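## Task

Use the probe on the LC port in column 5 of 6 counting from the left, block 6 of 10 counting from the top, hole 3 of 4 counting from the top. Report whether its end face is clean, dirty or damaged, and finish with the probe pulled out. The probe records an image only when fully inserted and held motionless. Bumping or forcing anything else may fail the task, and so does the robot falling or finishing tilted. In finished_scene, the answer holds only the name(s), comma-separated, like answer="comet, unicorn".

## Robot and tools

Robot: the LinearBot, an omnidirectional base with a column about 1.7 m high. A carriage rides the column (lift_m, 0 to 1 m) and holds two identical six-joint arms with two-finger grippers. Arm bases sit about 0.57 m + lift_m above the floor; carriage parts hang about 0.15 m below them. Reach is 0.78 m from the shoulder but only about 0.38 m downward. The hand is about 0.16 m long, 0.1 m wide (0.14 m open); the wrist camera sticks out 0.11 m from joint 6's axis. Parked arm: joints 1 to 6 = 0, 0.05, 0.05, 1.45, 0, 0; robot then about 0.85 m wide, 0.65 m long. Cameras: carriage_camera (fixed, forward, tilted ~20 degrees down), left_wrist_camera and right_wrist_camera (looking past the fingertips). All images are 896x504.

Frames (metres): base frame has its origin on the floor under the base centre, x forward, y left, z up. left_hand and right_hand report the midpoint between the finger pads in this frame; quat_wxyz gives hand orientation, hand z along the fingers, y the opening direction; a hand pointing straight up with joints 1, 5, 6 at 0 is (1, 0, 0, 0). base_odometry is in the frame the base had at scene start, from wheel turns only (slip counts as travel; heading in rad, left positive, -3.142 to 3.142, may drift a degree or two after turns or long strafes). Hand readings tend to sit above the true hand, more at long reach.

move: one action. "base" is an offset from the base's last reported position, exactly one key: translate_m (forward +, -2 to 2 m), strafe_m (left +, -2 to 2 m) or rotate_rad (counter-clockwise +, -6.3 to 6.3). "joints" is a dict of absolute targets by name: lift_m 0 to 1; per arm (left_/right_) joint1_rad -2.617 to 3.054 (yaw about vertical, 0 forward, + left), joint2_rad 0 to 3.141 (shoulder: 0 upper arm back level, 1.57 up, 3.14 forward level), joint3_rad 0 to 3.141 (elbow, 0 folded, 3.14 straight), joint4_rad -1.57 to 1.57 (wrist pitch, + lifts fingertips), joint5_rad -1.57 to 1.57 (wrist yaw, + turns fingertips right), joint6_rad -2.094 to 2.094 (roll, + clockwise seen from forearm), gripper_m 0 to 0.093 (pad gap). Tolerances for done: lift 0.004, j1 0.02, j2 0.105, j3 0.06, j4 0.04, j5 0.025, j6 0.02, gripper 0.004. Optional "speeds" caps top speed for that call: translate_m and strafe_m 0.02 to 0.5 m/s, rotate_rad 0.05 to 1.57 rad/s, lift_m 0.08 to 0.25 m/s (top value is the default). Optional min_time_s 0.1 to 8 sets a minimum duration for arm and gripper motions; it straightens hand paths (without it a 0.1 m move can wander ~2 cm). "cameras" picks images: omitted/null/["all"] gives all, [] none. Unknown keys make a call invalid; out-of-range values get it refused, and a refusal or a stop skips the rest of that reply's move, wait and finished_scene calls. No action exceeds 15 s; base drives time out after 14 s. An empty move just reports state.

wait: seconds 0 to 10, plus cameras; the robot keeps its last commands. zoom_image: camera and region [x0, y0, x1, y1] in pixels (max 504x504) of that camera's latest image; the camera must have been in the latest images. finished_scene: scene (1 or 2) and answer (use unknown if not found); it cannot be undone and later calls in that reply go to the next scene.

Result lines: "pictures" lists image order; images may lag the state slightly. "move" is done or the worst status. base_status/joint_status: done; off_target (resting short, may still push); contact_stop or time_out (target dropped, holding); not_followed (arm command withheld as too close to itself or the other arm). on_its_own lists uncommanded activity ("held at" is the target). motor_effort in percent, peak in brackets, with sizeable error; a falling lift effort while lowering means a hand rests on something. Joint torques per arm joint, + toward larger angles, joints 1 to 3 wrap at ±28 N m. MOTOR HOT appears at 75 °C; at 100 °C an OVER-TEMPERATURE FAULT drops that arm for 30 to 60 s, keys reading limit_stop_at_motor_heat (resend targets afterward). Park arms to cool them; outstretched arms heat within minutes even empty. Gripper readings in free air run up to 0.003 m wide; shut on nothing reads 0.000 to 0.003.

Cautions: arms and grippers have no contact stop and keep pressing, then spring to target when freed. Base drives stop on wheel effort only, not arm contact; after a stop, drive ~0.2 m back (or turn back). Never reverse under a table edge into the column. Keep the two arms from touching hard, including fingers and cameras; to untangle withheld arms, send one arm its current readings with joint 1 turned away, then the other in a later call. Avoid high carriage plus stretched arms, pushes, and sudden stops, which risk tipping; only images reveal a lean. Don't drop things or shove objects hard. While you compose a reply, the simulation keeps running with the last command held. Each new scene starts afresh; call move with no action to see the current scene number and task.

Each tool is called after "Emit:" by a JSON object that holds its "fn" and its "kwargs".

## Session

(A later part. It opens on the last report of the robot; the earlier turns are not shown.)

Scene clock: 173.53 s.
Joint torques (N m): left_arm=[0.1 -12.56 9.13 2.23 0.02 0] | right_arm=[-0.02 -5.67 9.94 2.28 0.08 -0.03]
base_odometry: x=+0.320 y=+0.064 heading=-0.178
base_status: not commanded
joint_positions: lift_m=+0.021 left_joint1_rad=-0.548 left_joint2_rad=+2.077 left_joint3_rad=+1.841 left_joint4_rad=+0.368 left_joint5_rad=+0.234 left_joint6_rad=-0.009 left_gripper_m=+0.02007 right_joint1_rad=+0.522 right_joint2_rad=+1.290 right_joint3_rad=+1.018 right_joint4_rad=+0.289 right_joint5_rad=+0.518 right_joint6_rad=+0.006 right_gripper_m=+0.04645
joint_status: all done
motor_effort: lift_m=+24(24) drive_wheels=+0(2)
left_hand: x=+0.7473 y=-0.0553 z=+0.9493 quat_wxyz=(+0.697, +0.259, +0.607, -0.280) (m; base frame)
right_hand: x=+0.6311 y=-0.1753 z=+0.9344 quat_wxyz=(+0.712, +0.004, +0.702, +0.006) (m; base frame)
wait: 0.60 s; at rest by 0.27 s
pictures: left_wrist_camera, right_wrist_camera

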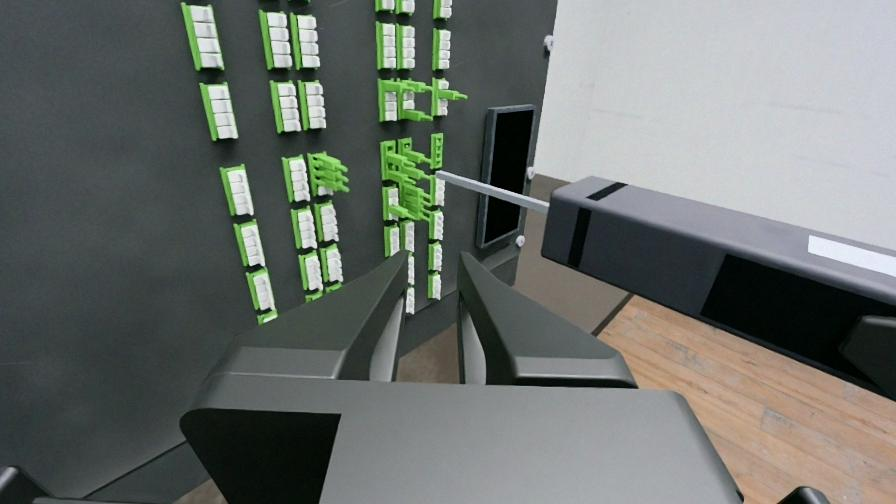

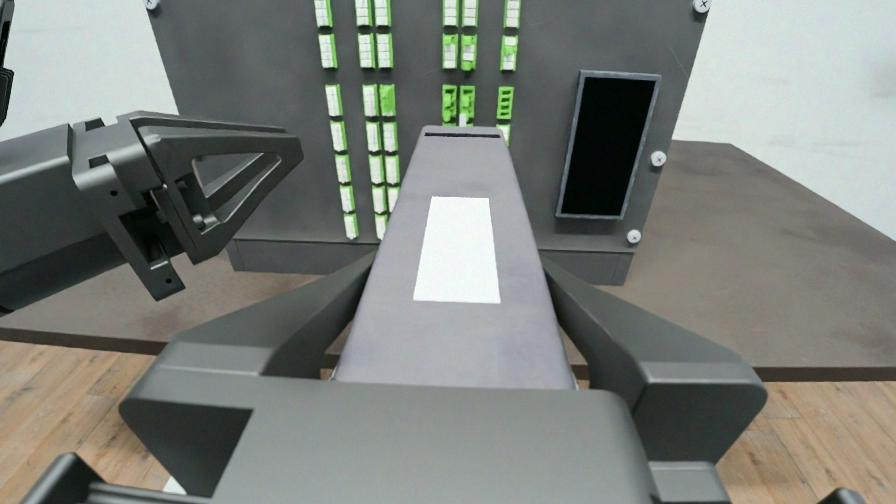

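Emit:
{"fn": "move", "kwargs": {"joints": {"right_joint1_rad": 0.5225, "right_joint2_rad": 1.272}, "min_time_s": 0.5, "cameras": []}}

Emit:
{"fn": "move", "kwargs": {"base": {"translate_m": 0.006}, "speeds": {"translate_m": 0.02}, "cameras": []}}

Emit:
{"fn": "wait", "kwargs": {"seconds": 0.7, "cameras": ["right_wrist_camera", "left_wrist_camera"]}}

Emit:
{"fn": "zoom_image", "kwargs": {"camera": "right_wrist_camera", "region": [430, 70, 500, 140]}}

Emit:
{"fn": "zoom_image", "kwargs": {"camera": "left_wrist_camera", "region": [390, 120, 470, 200]}}

Scene clock: 177.10 s.
Joint torques (N m): left_arm=[0.1 -12.56 9.13 2.23 0.02 -0.01] | right_arm=[-0.53 -6.48 9.98 2.32 0.04 0]
move: done
base_odometry: x=+0.320 y=+0.064 heading=-0.178
base_status: not commanded
joint_positions: lift_m=+0.021 left_joint1_rad=-0.548 left_joint2_rad=+2.077 left_joint3_rad=+1.841 left_joint4_rad=+0.368 left_joint5_rad=+0.234 left_joint6_rad=-0.009 left_gripper_m=+0.02007 right_joint1_rad=+0.522 right_joint2_rad=+1.290 right_joint3_rad=+1.018 right_joint4_rad=+0.289 right_joint5_rad=+0.518 right_joint6_rad=+0.006 right_gripper_m=+0.04645
joint_status: all done
motor_effort: lift_m=+24(24) drive_wheels=+0(2)
left_hand: x=+0.7473 y=-0.0553 z=+0.9493 quat_wxyz=(+0.697, +0.259, +0.607, -0.280) (m; base frame)
right_hand: x=+0.6311 y=-0.1753 z=+0.9344 quat_wxyz=(+0.712, +0.004, +0.702, +0.006) (m; base frame)
pictures: none
No camera images: "cameras" was empty.

Scene clock: 177.90 s.
Joint torques (N m): left_arm=[0.02 -12.6 9.13 2.23 0.02 0] | right_arm=[-0.38 -6.42 9.98 2.28 -0.05 0.01]
move: done
base_odometry: x=+0.326 y=+0.062 heading=-0.178
base_status: done
joint_positions: lift_m=+0.021 left_joint1_rad=-0.548 left_joint2_rad=+2.077 left_joint3_rad=+1.841 left_joint4_rad=+0.368 left_joint5_rad=+0.234 left_joint6_rad=-0.009 left_gripper_m=+0.02007 right_joint1_rad=+0.522 right_joint2_rad=+1.290 right_joint3_rad=+1.018 right_joint4_rad=+0.290 right_joint5_rad=+0.518 right_joint6_rad=+0.006 right_gripper_m=+0.04645
joint_status: not commanded
motor_effort: lift_m=+24(24) drive_wheels=+2(6)
left_hand: x=+0.7474 y=-0.0554 z=+0.9489 quat_wxyz=(+0.697, +0.259, +0.607, -0.280) (m; base frame)
right_hand: x=+0.6310 y=-0.1753 z=+0.9348 quat_wxyz=(+0.713, +0.004, +0.701, +0.007) (m; base frame)
pictures: none
No camera images: "cameras" was empty.

Scene clock: 178.60 s.
Joint torques (N m): left_arm=[0.09 -12.57 9.11 2.24 0.02 0] | right_arm=[-0.53 -6.46 9.74 2.23 0.06 0.05]
base_odometry: x=+0.326 y=+0.062 heading=-0.178
base_status: done
joint_positions: lift_m=+0.021 left_joint1_rad=-0.548 left_joint2_rad=+2.077 left_joint3_rad=+1.841 left_joint4_rad=+0.368 left_joint5_rad=+0.234 left_joint6_rad=-0.009 left_gripper_m=+0.02007 right_joint1_rad=+0.522 right_joint2_rad=+1.290 right_joint3_rad=+1.018 right_joint4_rad=+0.291 right_joint5_rad=+0.518 right_joint6_rad=+0.006 right_gripper_m=+0.04645
joint_status: not commanded
motor_effort: lift_m=+24(24) drive_wheels=+1(6)
left_hand: x=+0.7474 y=-0.0554 z=+0.9489 quat_wxyz=(+0.697, +0.259, +0.607, -0.280) (m; base frame)
right_hand: x=+0.6310 y=-0.1753 z=+0.9349 quat_wxyz=(+0.713, +0.004, +0.701, +0.007) (m; base frame)
wait: 0.70 s; at rest by 0.27 s
pictures: left_wrist_camera, right_wrist_camera

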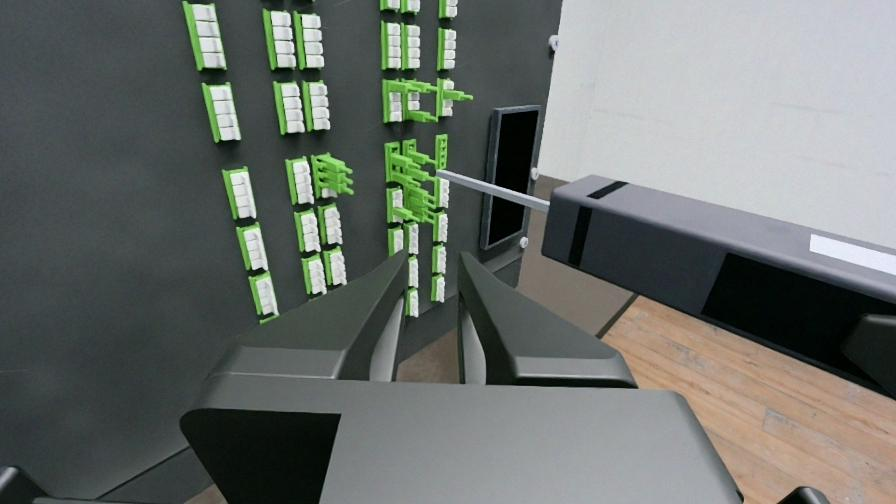

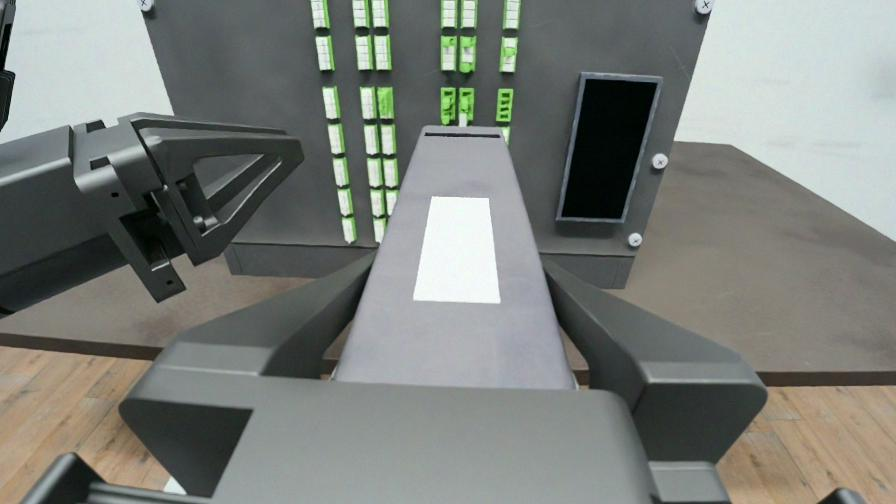

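Scaled by 7.200 from the camera's 896x504 image, which has a finer 1280x720 frame.

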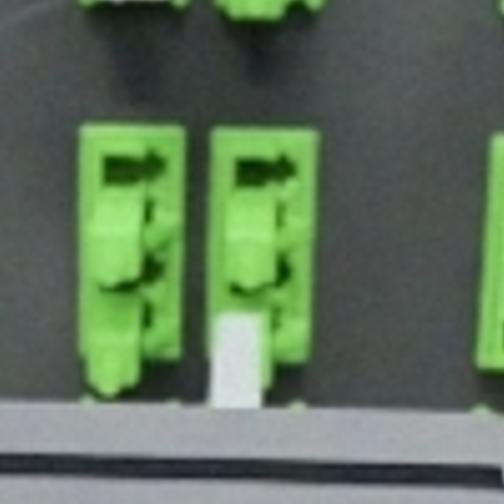

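Scaled by 6.300 from the camera's 896x504 image, which has a finer 1280x720 frame.

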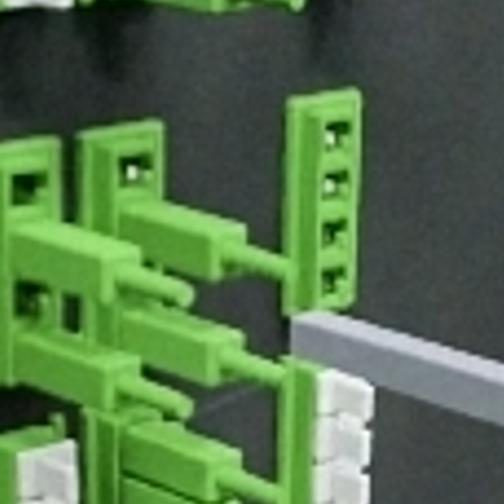

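Emit:
{"fn": "zoom_image", "kwargs": {"camera": "left_wrist_camera", "region": [415, 155, 455, 185]}}

Emit:
{"fn": "zoom_image", "kwargs": {"camera": "right_wrist_camera", "region": [450, 80, 480, 125]}}

Scaled by 12.600 from the camera's 896x504 image, which has a finer 1280x720 frame.

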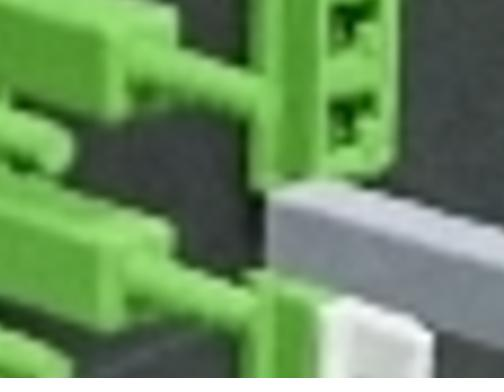

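Scaled by 11.200 from the camera's 896x504 image, which has a finer 1280x720 frame.

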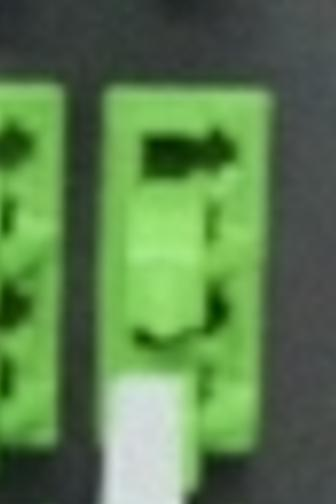

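Emit:
{"fn": "move", "kwargs": {"base": {"translate_m": 0.008}, "joints": {"right_joint1_rad": 0.522, "right_joint4_rad": 0.3445, "right_joint5_rad": 0.518}, "speeds": {"translate_m": 0.02}, "cameras": []}}

Emit:
{"fn": "wait", "kwargs": {"seconds": 0.7, "cameras": ["right_wrist_camera", "left_wrist_camera"]}}

Emit:
{"fn": "zoom_image", "kwargs": {"camera": "right_wrist_camera", "region": [430, 70, 500, 140]}}

Emit:
{"fn": "zoom_image", "kwargs": {"camera": "left_wrist_camera", "region": [390, 120, 470, 200]}}

Scene clock: 182.27 s.
Joint torques (N m): left_arm=[0.06 -12.57 9.13 2.23 0.01 -0.01] | right_arm=[-0.58 -6.3 10.07 2.26 0.06 0.01]
move: off_target
base_odometry: x=+0.334 y=+0.061 heading=-0.179
base_status: done
joint_positions: lift_m=+0.021 left_joint1_rad=-0.548 left_joint2_rad=+2.077 left_joint3_rad=+1.841 left_joint4_rad=+0.368 left_joint5_rad=+0.234 left_joint6_rad=-0.009 left_gripper_m=+0.02007 right_joint1_rad=+0.522 right_joint2_rad=+1.290 right_joint3_rad=+1.018 right_joint4_rad=+0.291 right_joint5_rad=+0.518 right_joint6_rad=+0.006 right_gripper_m=+0.04645
joint_status: right_joint4_rad off_target (ended at +0.291, target +0.344); the others done
motor_effort: lift_m=+24(24) drive_wheels=-3(7)
left_hand: x=+0.7474 y=-0.0554 z=+0.9489 quat_wxyz=(+0.697, +0.259, +0.607, -0.280) (m; base frame)
right_hand: x=+0.6310 y=-0.1753 z=+0.9349 quat_wxyz=(+0.713, +0.004, +0.701, +0.007) (m; base frame)
pictures: none
No camera images: "cameras" was empty.

Scene clock: 182.97 s.
Joint torques (N m): left_arm=[0.09 -12.57 9.13 2.23 0.02 -0.01] | right_arm=[-0.44 -6.45 10.06 2.24 0 0.01]
base_odometry: x=+0.334 y=+0.061 heading=-0.179
base_status: done
joint_positions: lift_m=+0.021 left_joint1_rad=-0.548 left_joint2_rad=+2.077 left_joint3_rad=+1.841 left_joint4_rad=+0.368 left_joint5_rad=+0.234 left_joint6_rad=-0.009 left_gripper_m=+0.02007 right_joint1_rad=+0.522 right_joint2_rad=+1.290 right_joint3_rad=+1.018 right_joint4_rad=+0.291 right_joint5_rad=+0.518 right_joint6_rad=+0.006 right_gripper_m=+0.04645
joint_status: right_joint4_rad off_target (ended at +0.291, target +0.344); the others done
motor_effort: lift_m=+24(24) drive_wheels=-4(7)
left_hand: x=+0.7474 y=-0.0554 z=+0.9489 quat_wxyz=(+0.697, +0.259, +0.607, -0.280) (m; base frame)
right_hand: x=+0.6310 y=-0.1753 z=+0.9349 quat_wxyz=(+0.713, +0.004, +0.701, +0.007) (m; base frame)
wait: 0.70 s; at rest by 0.27 s
pictures: left_wrist_camera, right_wrist_camera

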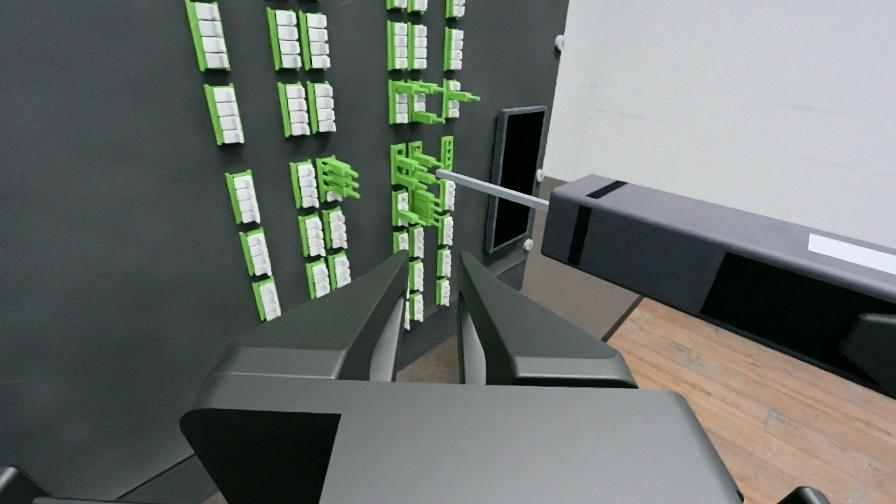

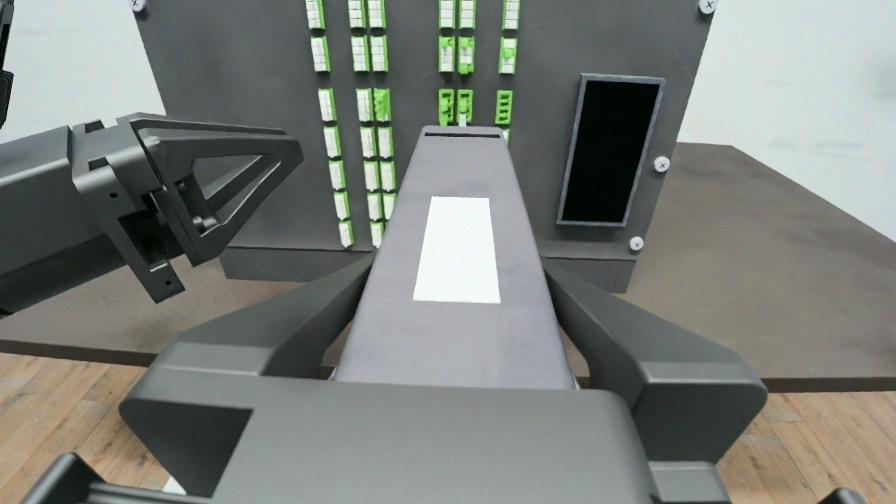

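Scaled by 7.200 from the camera's 896x504 image, which has a finer 1280x720 frame.

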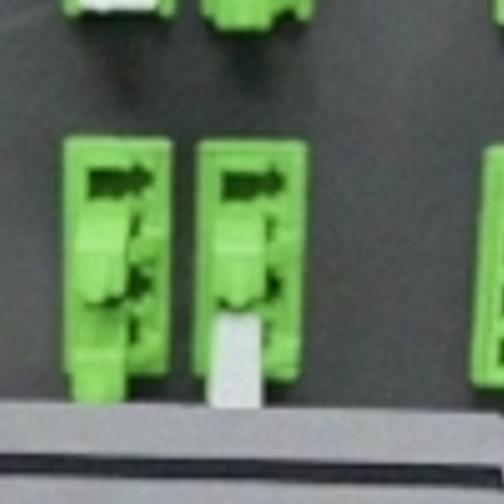

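Scaled by 6.300 from the camera's 896x504 image, which has a finer 1280x720 frame.

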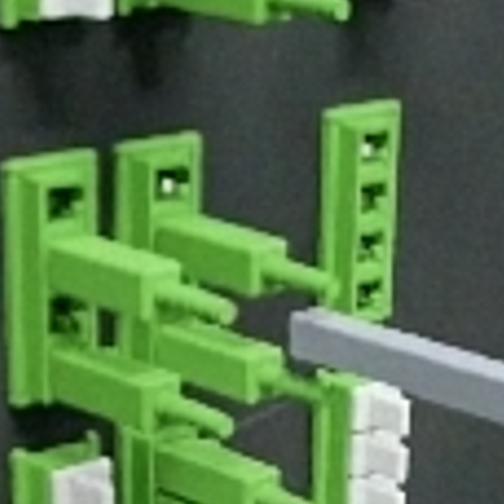

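Emit:
{"fn": "zoom_image", "kwargs": {"camera": "left_wrist_camera", "region": [408, 140, 448, 165]}}

Emit:
{"fn": "zoom_image", "kwargs": {"camera": "left_wrist_camera", "region": [408, 160, 448, 185]}}

Emit:
{"fn": "zoom_image", "kwargs": {"camera": "right_wrist_camera", "region": [450, 85, 480, 125]}}

Scaled by 12.600 from the camera's 896x504 image, which has a finer 1280x720 frame.

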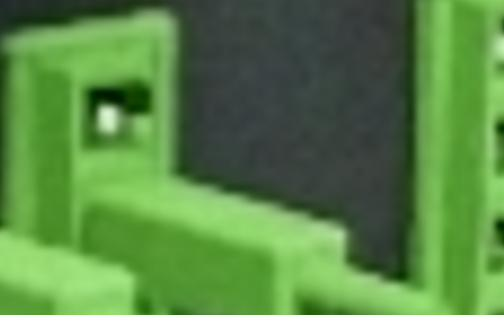

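Scaled by 12.600 from the camera's 896x504 image, which has a finer 1280x720 frame.

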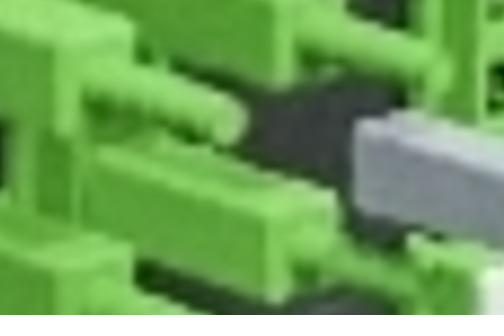

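Scaled by 12.600 from the camera's 896x504 image, which has a finer 1280x720 frame.

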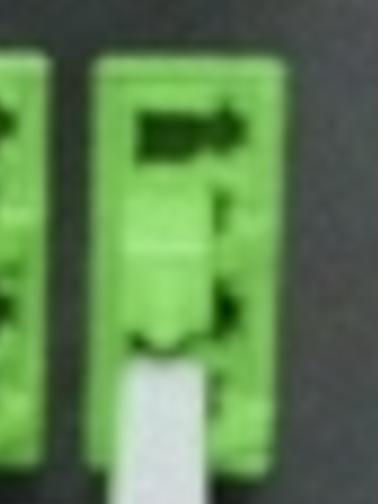

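Emit:
{"fn": "move", "kwargs": {"base": {"translate_m": 0.008}, "joints": {"right_joint1_rad": 0.522, "right_joint4_rad": 0.345, "right_joint5_rad": 0.518}, "speeds": {"translate_m": 0.02}, "cameras": []}}

Emit:
{"fn": "wait", "kwargs": {"seconds": 0.7, "cameras": ["right_wrist_camera", "left_wrist_camera"]}}

Emit:
{"fn": "zoom_image", "kwargs": {"camera": "right_wrist_camera", "region": [430, 70, 500, 140]}}

Emit:
{"fn": "zoom_image", "kwargs": {"camera": "left_wrist_camera", "region": [390, 120, 470, 200]}}

Scene clock: 194.63 s.
Joint torques (N m): left_arm=[0.1 -12.56 9.13 2.23 0.02 -0.01] | right_arm=[-0.51 -6.5 9.84 2.27 0.09 0.03]
move: off_target
base_odometry: x=+0.342 y=+0.059 heading=-0.179
base_status: done
joint_positions: lift_m=+0.021 left_joint1_rad=-0.548 left_joint2_rad=+2.077 left_joint3_rad=+1.841 left_joint4_rad=+0.368 left_joint5_rad=+0.234 left_joint6_rad=-0.009 left_gripper_m=+0.02007 right_joint1_rad=+0.522 right_joint2_rad=+1.290 right_joint3_rad=+1.018 right_joint4_rad=+0.291 right_joint5_rad=+0.518 right_joint6_rad=+0.006 right_gripper_m=+0.04645
joint_status: right_joint4_rad off_target (ended at +0.291, target +0.345); the others done
motor_effort: lift_m=+24(24) drive_wheels=-3(6)
left_hand: x=+0.7475 y=-0.0552 z=+0.9489 quat_wxyz=(+0.697, +0.259, +0.607, -0.279) (m; base frame)
right_hand: x=+0.6310 y=-0.1754 z=+0.9349 quat_wxyz=(+0.713, +0.004, +0.701, +0.007) (m; base frame)
pictures: none
No camera images: "cameras" was empty.

Scene clock: 195.33 s.
Joint torques (N m): left_arm=[0.05 -12.57 9.13 2.24 0.02 -0.01] | right_arm=[-0.53 -6.43 10.07 2.25 0.05 0.03]
base_odometry: x=+0.342 y=+0.059 heading=-0.179
base_status: done
joint_positions: lift_m=+0.021 left_joint1_rad=-0.548 left_joint2_rad=+2.077 left_joint3_rad=+1.841 left_joint4_rad=+0.368 left_joint5_rad=+0.234 left_joint6_rad=-0.009 left_gripper_m=+0.02007 right_joint1_rad=+0.522 right_joint2_rad=+1.290 right_joint3_rad=+1.018 right_joint4_rad=+0.291 right_joint5_rad=+0.518 right_joint6_rad=+0.006 right_gripper_m=+0.04645
joint_status: right_joint4_rad off_target (ended at +0.291, target +0.345); the others done
motor_effort: lift_m=+24(24) drive_wheels=-4(6)
left_hand: x=+0.7475 y=-0.0552 z=+0.9489 quat_wxyz=(+0.697, +0.259, +0.607, -0.279) (m; base frame)
right_hand: x=+0.6310 y=-0.1754 z=+0.9349 quat_wxyz=(+0.713, +0.004, +0.701, +0.007) (m; base frame)
wait: 0.70 s; at rest by 0.27 s
pictures: left_wrist_camera, right_wrist_camera

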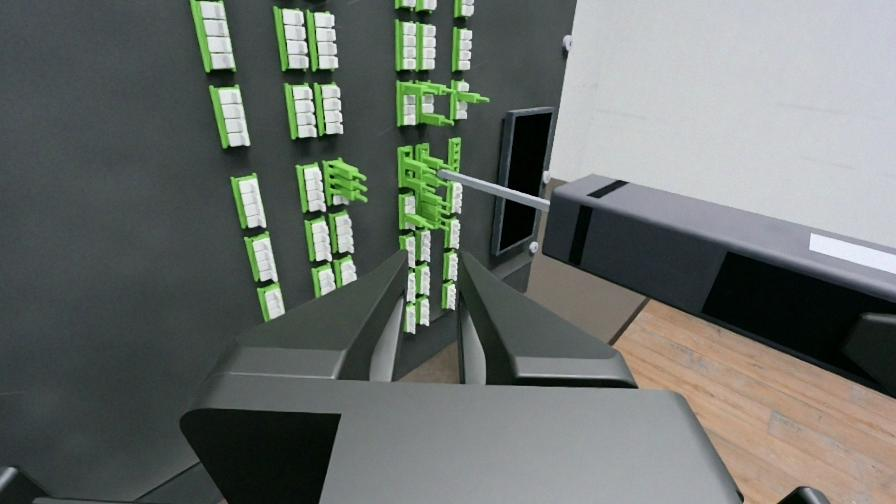

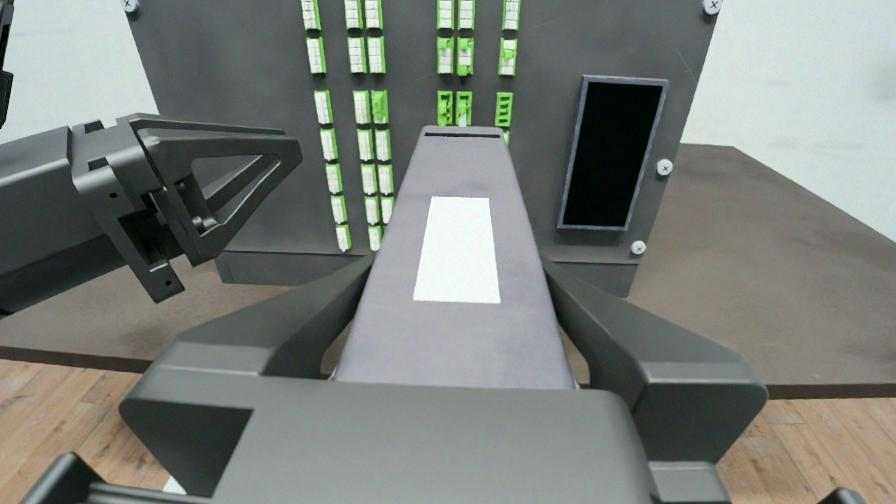

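Scaled by 7.200 from the camera's 896x504 image, which has a finer 1280x720 frame.

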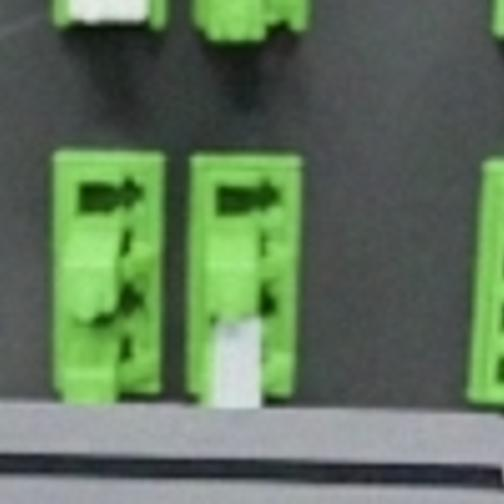

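Scaled by 6.300 from the camera's 896x504 image, which has a finer 1280x720 frame.

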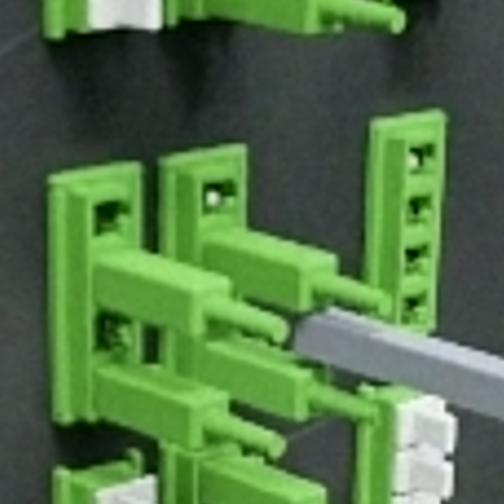

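Emit:
{"fn": "zoom_image", "kwargs": {"camera": "left_wrist_camera", "region": [418, 155, 458, 185]}}

Emit:
{"fn": "zoom_image", "kwargs": {"camera": "right_wrist_camera", "region": [450, 85, 480, 130]}}

Scaled by 12.600 from the camera's 896x504 image, which has a finer 1280x720 frame.

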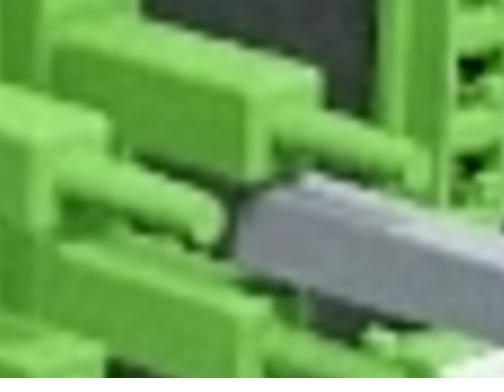

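Scaled by 11.200 from the camera's 896x504 image, which has a finer 1280x720 frame.

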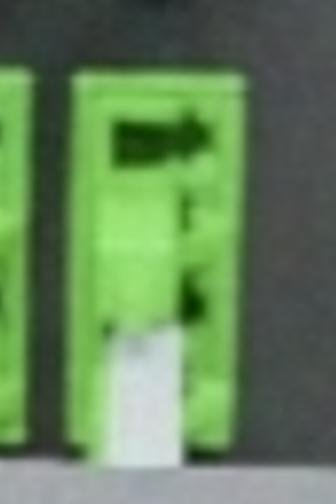

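Emit:
{"fn": "zoom_image", "kwargs": {"camera": "left_wrist_camera", "region": [410, 138, 440, 163]}}

Emit:
{"fn": "zoom_image", "kwargs": {"camera": "left_wrist_camera", "region": [440, 135, 470, 175]}}

Emit:
{"fn": "zoom_image", "kwargs": {"camera": "left_wrist_camera", "region": [425, 160, 450, 185]}}

Scaled by 16.800 from the camera's 896x504 image, which has a finer 1280x720 frame.

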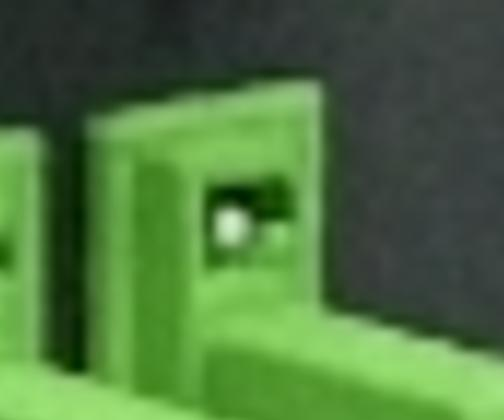

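Scaled by 12.600 from the camera's 896x504 image, which has a finer 1280x720 frame.

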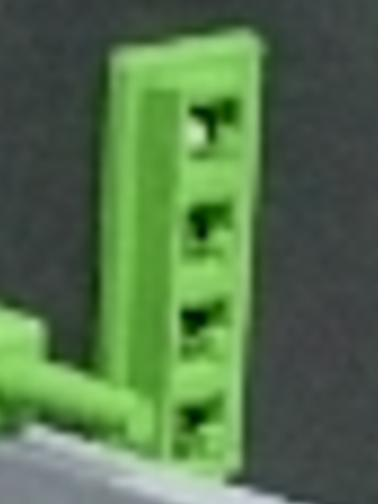

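Scaled by 20.160 from the camera's 896x504 image, which has a finer 1280x720 frame.

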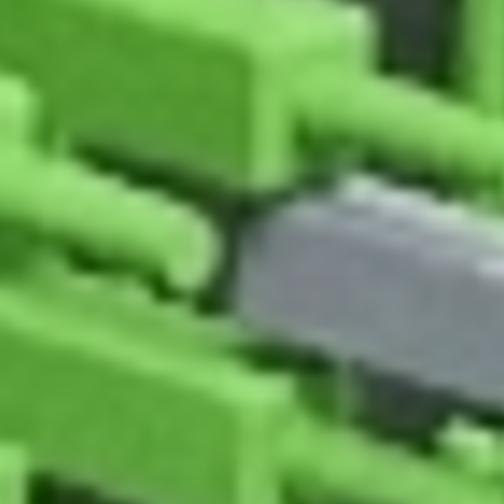

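Emit:
{"fn": "move", "kwargs": {"joints": {"right_joint1_rad": 0.5315}, "min_time_s": 0.6, "cameras": []}}

Emit:
{"fn": "wait", "kwargs": {"seconds": 0.7, "cameras": ["right_wrist_camera", "left_wrist_camera"]}}

Emit:
{"fn": "zoom_image", "kwargs": {"camera": "right_wrist_camera", "region": [450, 85, 480, 130]}}

Emit:
{"fn": "zoom_image", "kwargs": {"camera": "left_wrist_camera", "region": [390, 120, 470, 200]}}

Scene clock: 201.70 s.
Joint torques (N m): left_arm=[0.06 -12.57 9.13 2.23 0.02 -0.01] | right_arm=[0.03 -6.41 9.96 2.26 0.08 0.02]
move: done
base_odometry: x=+0.342 y=+0.059 heading=-0.179
base_status: not commanded
joint_positions: lift_m=+0.021 left_joint1_rad=-0.548 left_joint2_rad=+2.077 left_joint3_rad=+1.841 left_joint4_rad=+0.368 left_joint5_rad=+0.234 left_joint6_rad=-0.009 left_gripper_m=+0.02007 right_joint1_rad=+0.525 right_joint2_rad=+1.290 right_joint3_rad=+1.018 right_joint4_rad=+0.291 right_joint5_rad=+0.518 right_joint6_rad=+0.006 right_gripper_m=+0.04645
joint_status: all done
motor_effort: lift_m=+24(24) drive_wheels=-4(5)
left_hand: x=+0.7475 y=-0.0552 z=+0.9489 quat_wxyz=(+0.697, +0.259, +0.607, -0.279) (m; base frame)
right_hand: x=+0.6307 y=-0.1743 z=+0.9349 quat_wxyz=(+0.713, +0.003, +0.701, +0.008) (m; base frame)
pictures: none
No camera images: "cameras" was empty.

Scene clock: 202.40 s.
Joint torques (N m): left_arm=[0.06 -12.59 9.11 2.23 0.02 0] | right_arm=[0.16 -6.41 10.03 2.26 0.08 0]
base_odometry: x=+0.342 y=+0.059 heading=-0.179
base_status: not commanded
joint_positions: lift_m=+0.021 left_joint1_rad=-0.548 left_joint2_rad=+2.077 left_joint3_rad=+1.841 left_joint4_rad=+0.368 left_joint5_rad=+0.234 left_joint6_rad=-0.009 left_gripper_m=+0.02007 right_joint1_rad=+0.525 right_joint2_rad=+1.290 right_joint3_rad=+1.018 right_joint4_rad=+0.291 right_joint5_rad=+0.518 right_joint6_rad=+0.006 right_gripper_m=+0.04645
joint_status: all done
motor_effort: lift_m=+24(24) drive_wheels=-4(5)
left_hand: x=+0.7475 y=-0.0552 z=+0.9489 quat_wxyz=(+0.697, +0.259, +0.607, -0.279) (m; base frame)
right_hand: x=+0.6307 y=-0.1743 z=+0.9349 quat_wxyz=(+0.713, +0.003, +0.701, +0.008) (m; base frame)
wait: 0.70 s; at rest by 0.27 s
pictures: left_wrist_camera, right_wrist_camera

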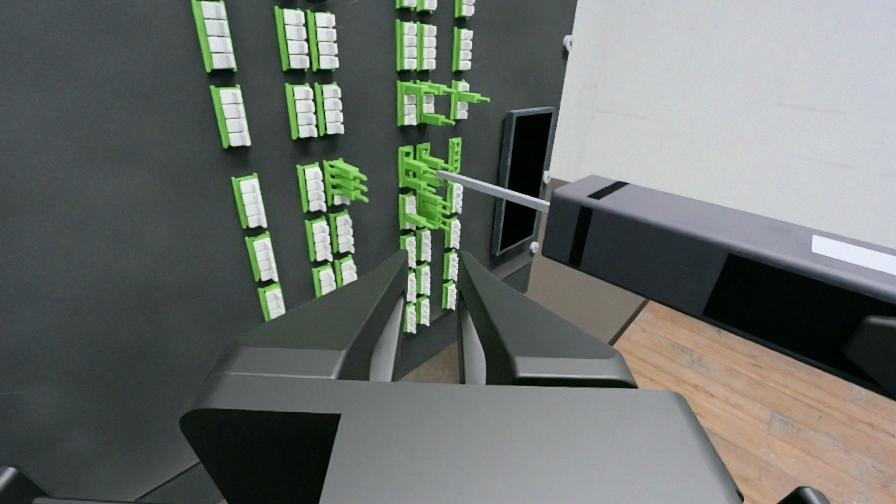

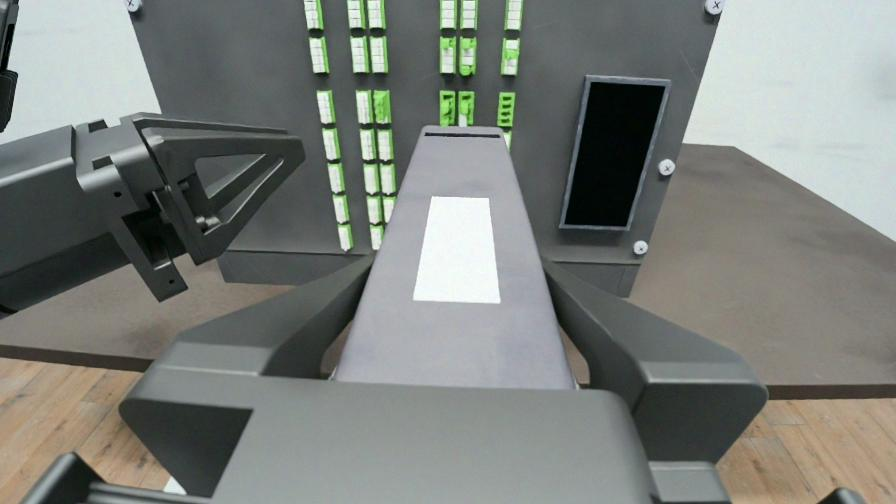

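Scaled by 11.200 from the camera's 896x504 image, which has a finer 1280x720 frame.

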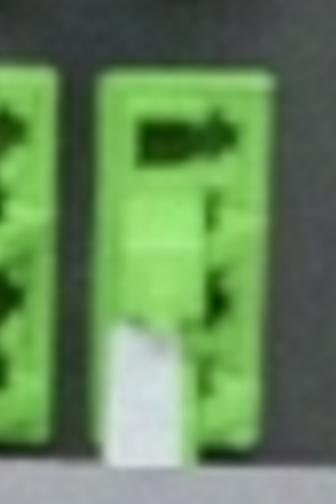

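Scaled by 6.300 from the camera's 896x504 image, which has a finer 1280x720 frame.

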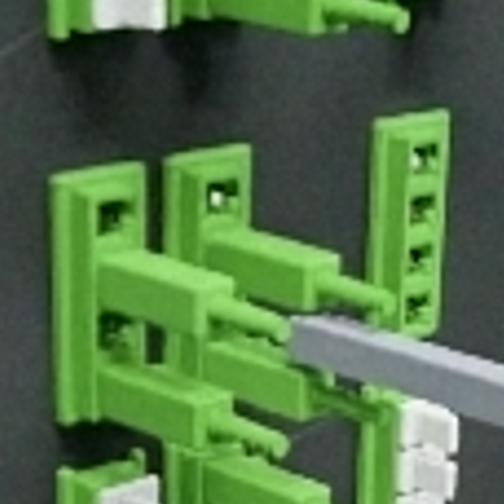

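Emit:
{"fn": "move", "kwargs": {"joints": {"right_joint1_rad": 0.526, "right_joint5_rad": 0.529}, "min_time_s": 0.6, "cameras": []}}

Emit:
{"fn": "wait", "kwargs": {"seconds": 0.7, "cameras": ["right_wrist_camera", "left_wrist_camera"]}}

Emit:
{"fn": "zoom_image", "kwargs": {"camera": "right_wrist_camera", "region": [450, 85, 480, 130]}}

Emit:
{"fn": "zoom_image", "kwargs": {"camera": "left_wrist_camera", "region": [390, 120, 470, 200]}}

Scene clock: 204.80 s.
Joint torques (N m): left_arm=[0.06 -12.57 9.13 2.24 0.02 0] | right_arm=[-0.4 -6.32 9.83 2.27 0.12 -0.01]
move: done
base_odometry: x=+0.342 y=+0.059 heading=-0.179
base_status: not commanded
joint_positions: lift_m=+0.021 left_joint1_rad=-0.548 left_joint2_rad=+2.077 left_joint3_rad=+1.841 left_joint4_rad=+0.368 left_joint5_rad=+0.234 left_joint6_rad=-0.009 left_gripper_m=+0.02007 right_joint1_rad=+0.525 right_joint2_rad=+1.290 right_joint3_rad=+1.018 right_joint4_rad=+0.291 right_joint5_rad=+0.519 right_joint6_rad=+0.006 right_gripper_m=+0.04645
joint_status: all done
motor_effort: lift_m=+24(24) drive_wheels=-3(5)
left_hand: x=+0.7475 y=-0.0552 z=+0.9489 quat_wxyz=(+0.697, +0.259, +0.607, -0.279) (m; base frame)
right_hand: x=+0.6307 y=-0.1744 z=+0.9349 quat_wxyz=(+0.713, +0.003, +0.701, +0.007) (m; base frame)
pictures: none
No camera images: "cameras" was empty.

Scene clock: 205.50 s.
Joint torques (N m): left_arm=[0.06 -12.59 9.13 2.23 0.02 -0.01] | right_arm=[-0.34 -6.35 9.89 2.21 0.17 0.01]
base_odometry: x=+0.342 y=+0.059 heading=-0.179
base_status: not commanded
joint_positions: lift_m=+0.021 left_joint1_rad=-0.548 left_joint2_rad=+2.077 left_joint3_rad=+1.841 left_joint4_rad=+0.368 left_joint5_rad=+0.234 left_joint6_rad=-0.009 left_gripper_m=+0.02007 right_joint1_rad=+0.525 right_joint2_rad=+1.290 right_joint3_rad=+1.018 right_joint4_rad=+0.291 right_joint5_rad=+0.519 right_joint6_rad=+0.006 right_gripper_m=+0.04645
joint_status: all done
motor_effort: lift_m=+24(24) drive_wheels=-3(5)
left_hand: x=+0.7475 y=-0.0552 z=+0.9489 quat_wxyz=(+0.697, +0.259, +0.607, -0.279) (m; base frame)
right_hand: x=+0.6307 y=-0.1744 z=+0.9349 quat_wxyz=(+0.713, +0.003, +0.701, +0.007) (m; base frame)
wait: 0.70 s; at rest by 0.27 s
pictures: left_wrist_camera, right_wrist_camera

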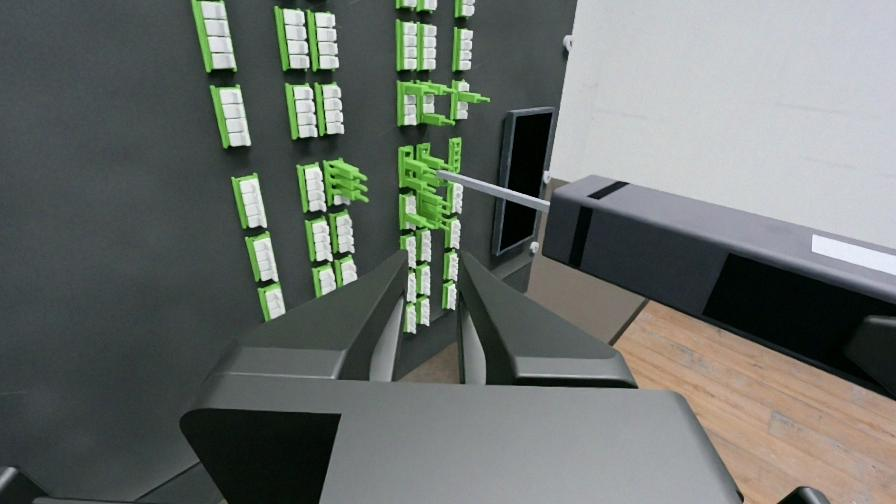

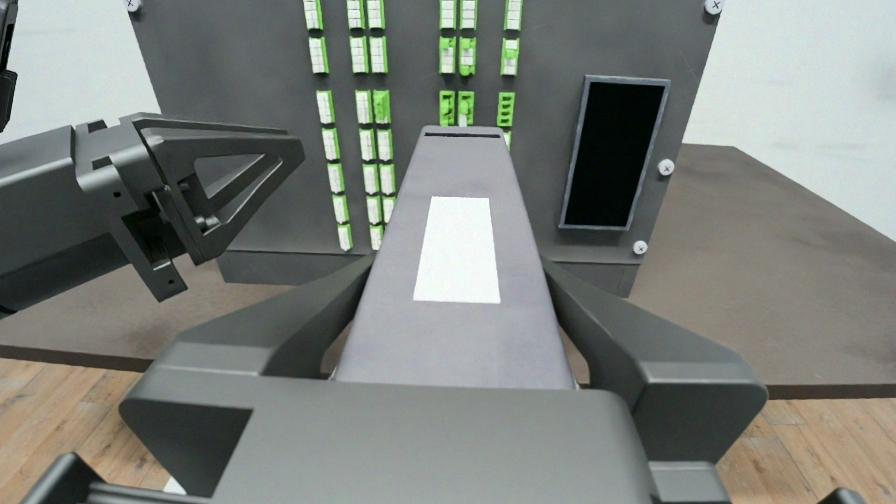

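Scaled by 11.200 from the camera's 896x504 image, which has a finer 1280x720 frame.

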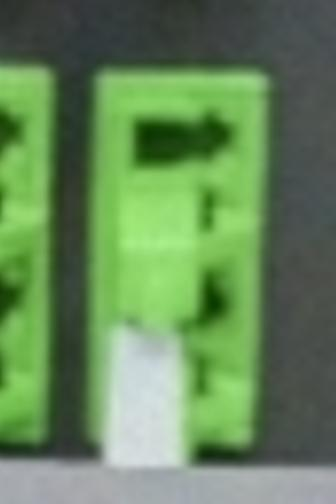

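Scaled by 6.300 from the camera's 896x504 image, which has a finer 1280x720 frame.

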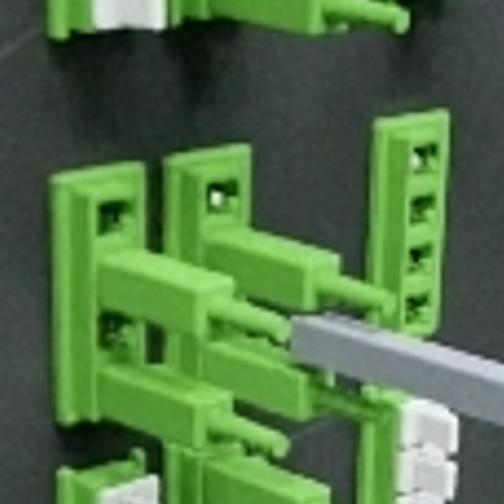

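Emit:
{"fn": "move", "kwargs": {"joints": {"right_joint5_rad": 0.5305}, "min_time_s": 0.6, "cameras": []}}

Emit:
{"fn": "wait", "kwargs": {"seconds": 0.7, "cameras": ["right_wrist_camera", "left_wrist_camera"]}}

Emit:
{"fn": "zoom_image", "kwargs": {"camera": "right_wrist_camera", "region": [450, 85, 480, 130]}}

Emit:
{"fn": "zoom_image", "kwargs": {"camera": "left_wrist_camera", "region": [390, 120, 470, 200]}}

Scene clock: 212.17 s.
Joint torques (N m): left_arm=[0.06 -12.57 9.11 2.24 0.02 -0.01] | right_arm=[-0.38 -6.45 10.07 2.28 0.2 0.02]
move: done
base_odometry: x=+0.342 y=+0.059 heading=-0.179
base_status: not commanded
joint_positions: lift_m=+0.021 left_joint1_rad=-0.548 left_joint2_rad=+2.077 left_joint3_rad=+1.841 left_joint4_rad=+0.368 left_joint5_rad=+0.234 left_joint6_rad=-0.009 left_gripper_m=+0.02007 right_joint1_rad=+0.525 right_joint2_rad=+1.290 right_joint3_rad=+1.018 right_joint4_rad=+0.291 right_joint5_rad=+0.521 right_joint6_rad=+0.006 right_gripper_m=+0.04645
joint_status: all done
motor_effort: lift_m=+24(24) drive_wheels=-4(5)
left_hand: x=+0.7475 y=-0.0552 z=+0.9489 quat_wxyz=(+0.697, +0.259, +0.607, -0.279) (m; base frame)
right_hand: x=+0.6307 y=-0.1747 z=+0.9349 quat_wxyz=(+0.713, +0.004, +0.701, +0.007) (m; base frame)
pictures: none
No camera images: "cameras" was empty.

Scene clock: 212.87 s.
Joint torques (N m): left_arm=[0.08 -12.57 9.13 2.24 0.02 0] | right_arm=[-0.46 -6.5 10.06 2.27 0.13 0.03]
base_odometry: x=+0.342 y=+0.059 heading=-0.179
base_status: not commanded
joint_positions: lift_m=+0.021 left_joint1_rad=-0.548 left_joint2_rad=+2.077 left_joint3_rad=+1.841 left_joint4_rad=+0.368 left_joint5_rad=+0.234 left_joint6_rad=-0.009 left_gripper_m=+0.02007 right_joint1_rad=+0.525 right_joint2_rad=+1.290 right_joint3_rad=+1.018 right_joint4_rad=+0.291 right_joint5_rad=+0.521 right_joint6_rad=+0.006 right_gripper_m=+0.04645
joint_status: all done
motor_effort: lift_m=+24(24) drive_wheels=-4(5)
left_hand: x=+0.7475 y=-0.0552 z=+0.9489 quat_wxyz=(+0.697, +0.259, +0.607, -0.279) (m; base frame)
right_hand: x=+0.6307 y=-0.1747 z=+0.9349 quat_wxyz=(+0.713, +0.004, +0.701, +0.007) (m; base frame)
wait: 0.70 s; at rest by 0.27 s
pictures: left_wrist_camera, right_wrist_camera

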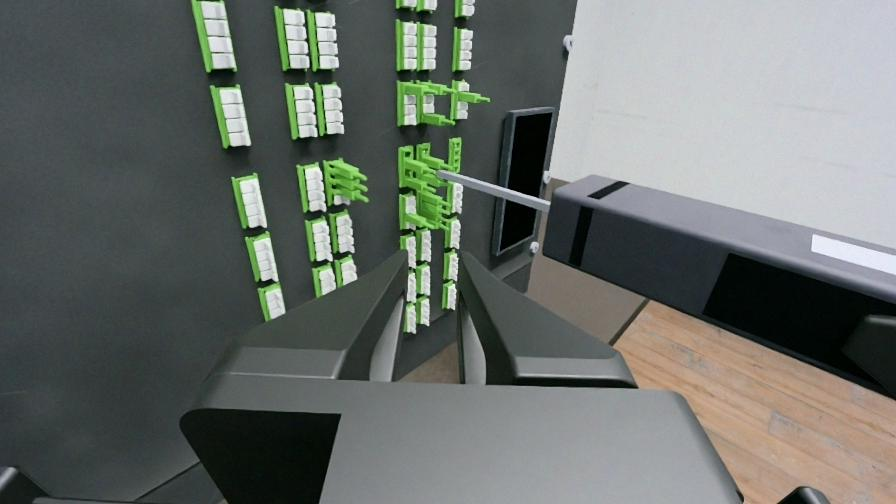

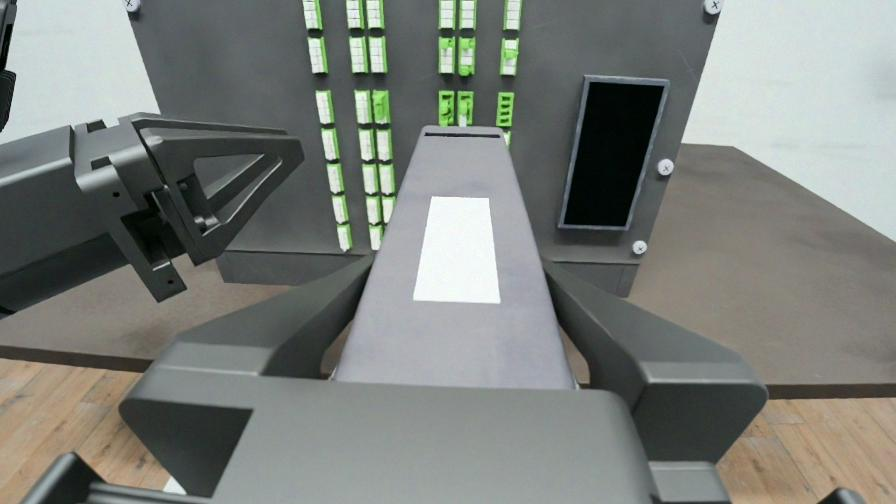

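Scaled by 11.200 from the camera's 896x504 image, which has a finer 1280x720 frame.

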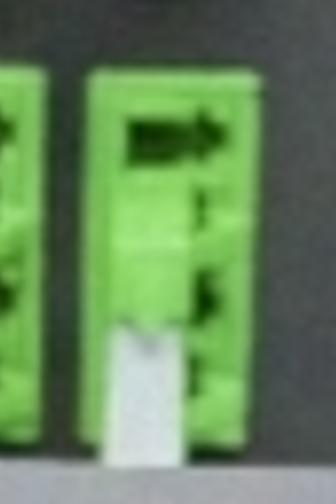

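Scaled by 6.300 from the camera's 896x504 image, which has a finer 1280x720 frame.

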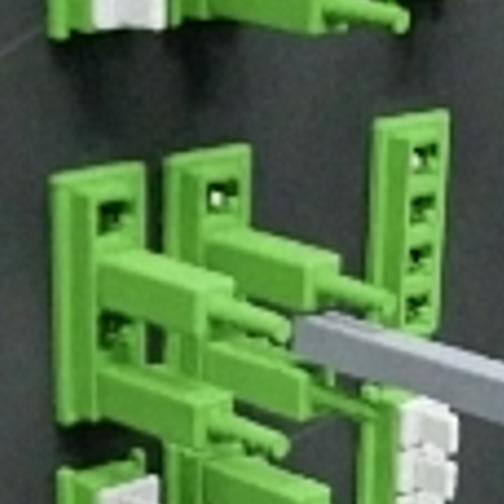

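Emit:
{"fn": "zoom_image", "kwargs": {"camera": "left_wrist_camera", "region": [410, 138, 440, 163]}}

Emit:
{"fn": "zoom_image", "kwargs": {"camera": "left_wrist_camera", "region": [425, 160, 455, 185]}}

Emit:
{"fn": "zoom_image", "kwargs": {"camera": "left_wrist_camera", "region": [440, 135, 470, 175]}}

Emit:
{"fn": "zoom_image", "kwargs": {"camera": "right_wrist_camera", "region": [485, 85, 515, 130]}}

Scaled by 16.800 from the camera's 896x504 image, which has a finer 1280x720 frame.

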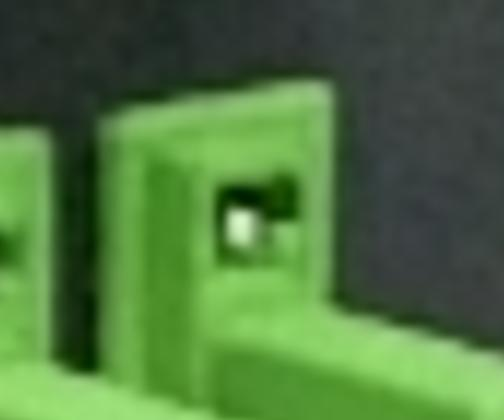

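Scaled by 16.800 from the camera's 896x504 image, which has a finer 1280x720 frame.

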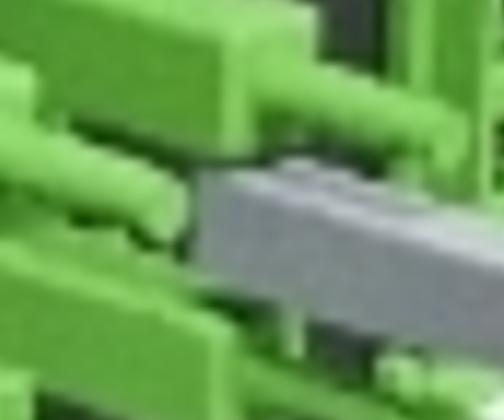

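Scaled by 12.600 from the camera's 896x504 image, which has a finer 1280x720 frame.

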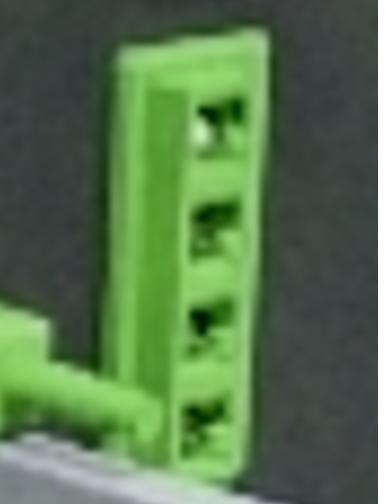

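Scaled by 11.200 from the camera's 896x504 image, which has a finer 1280x720 frame.

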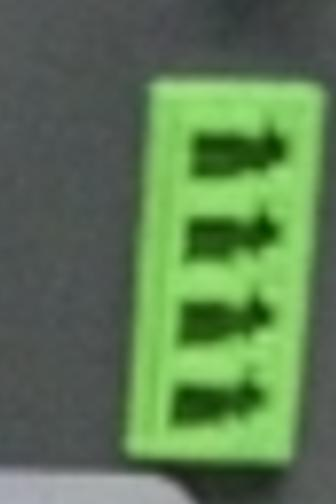

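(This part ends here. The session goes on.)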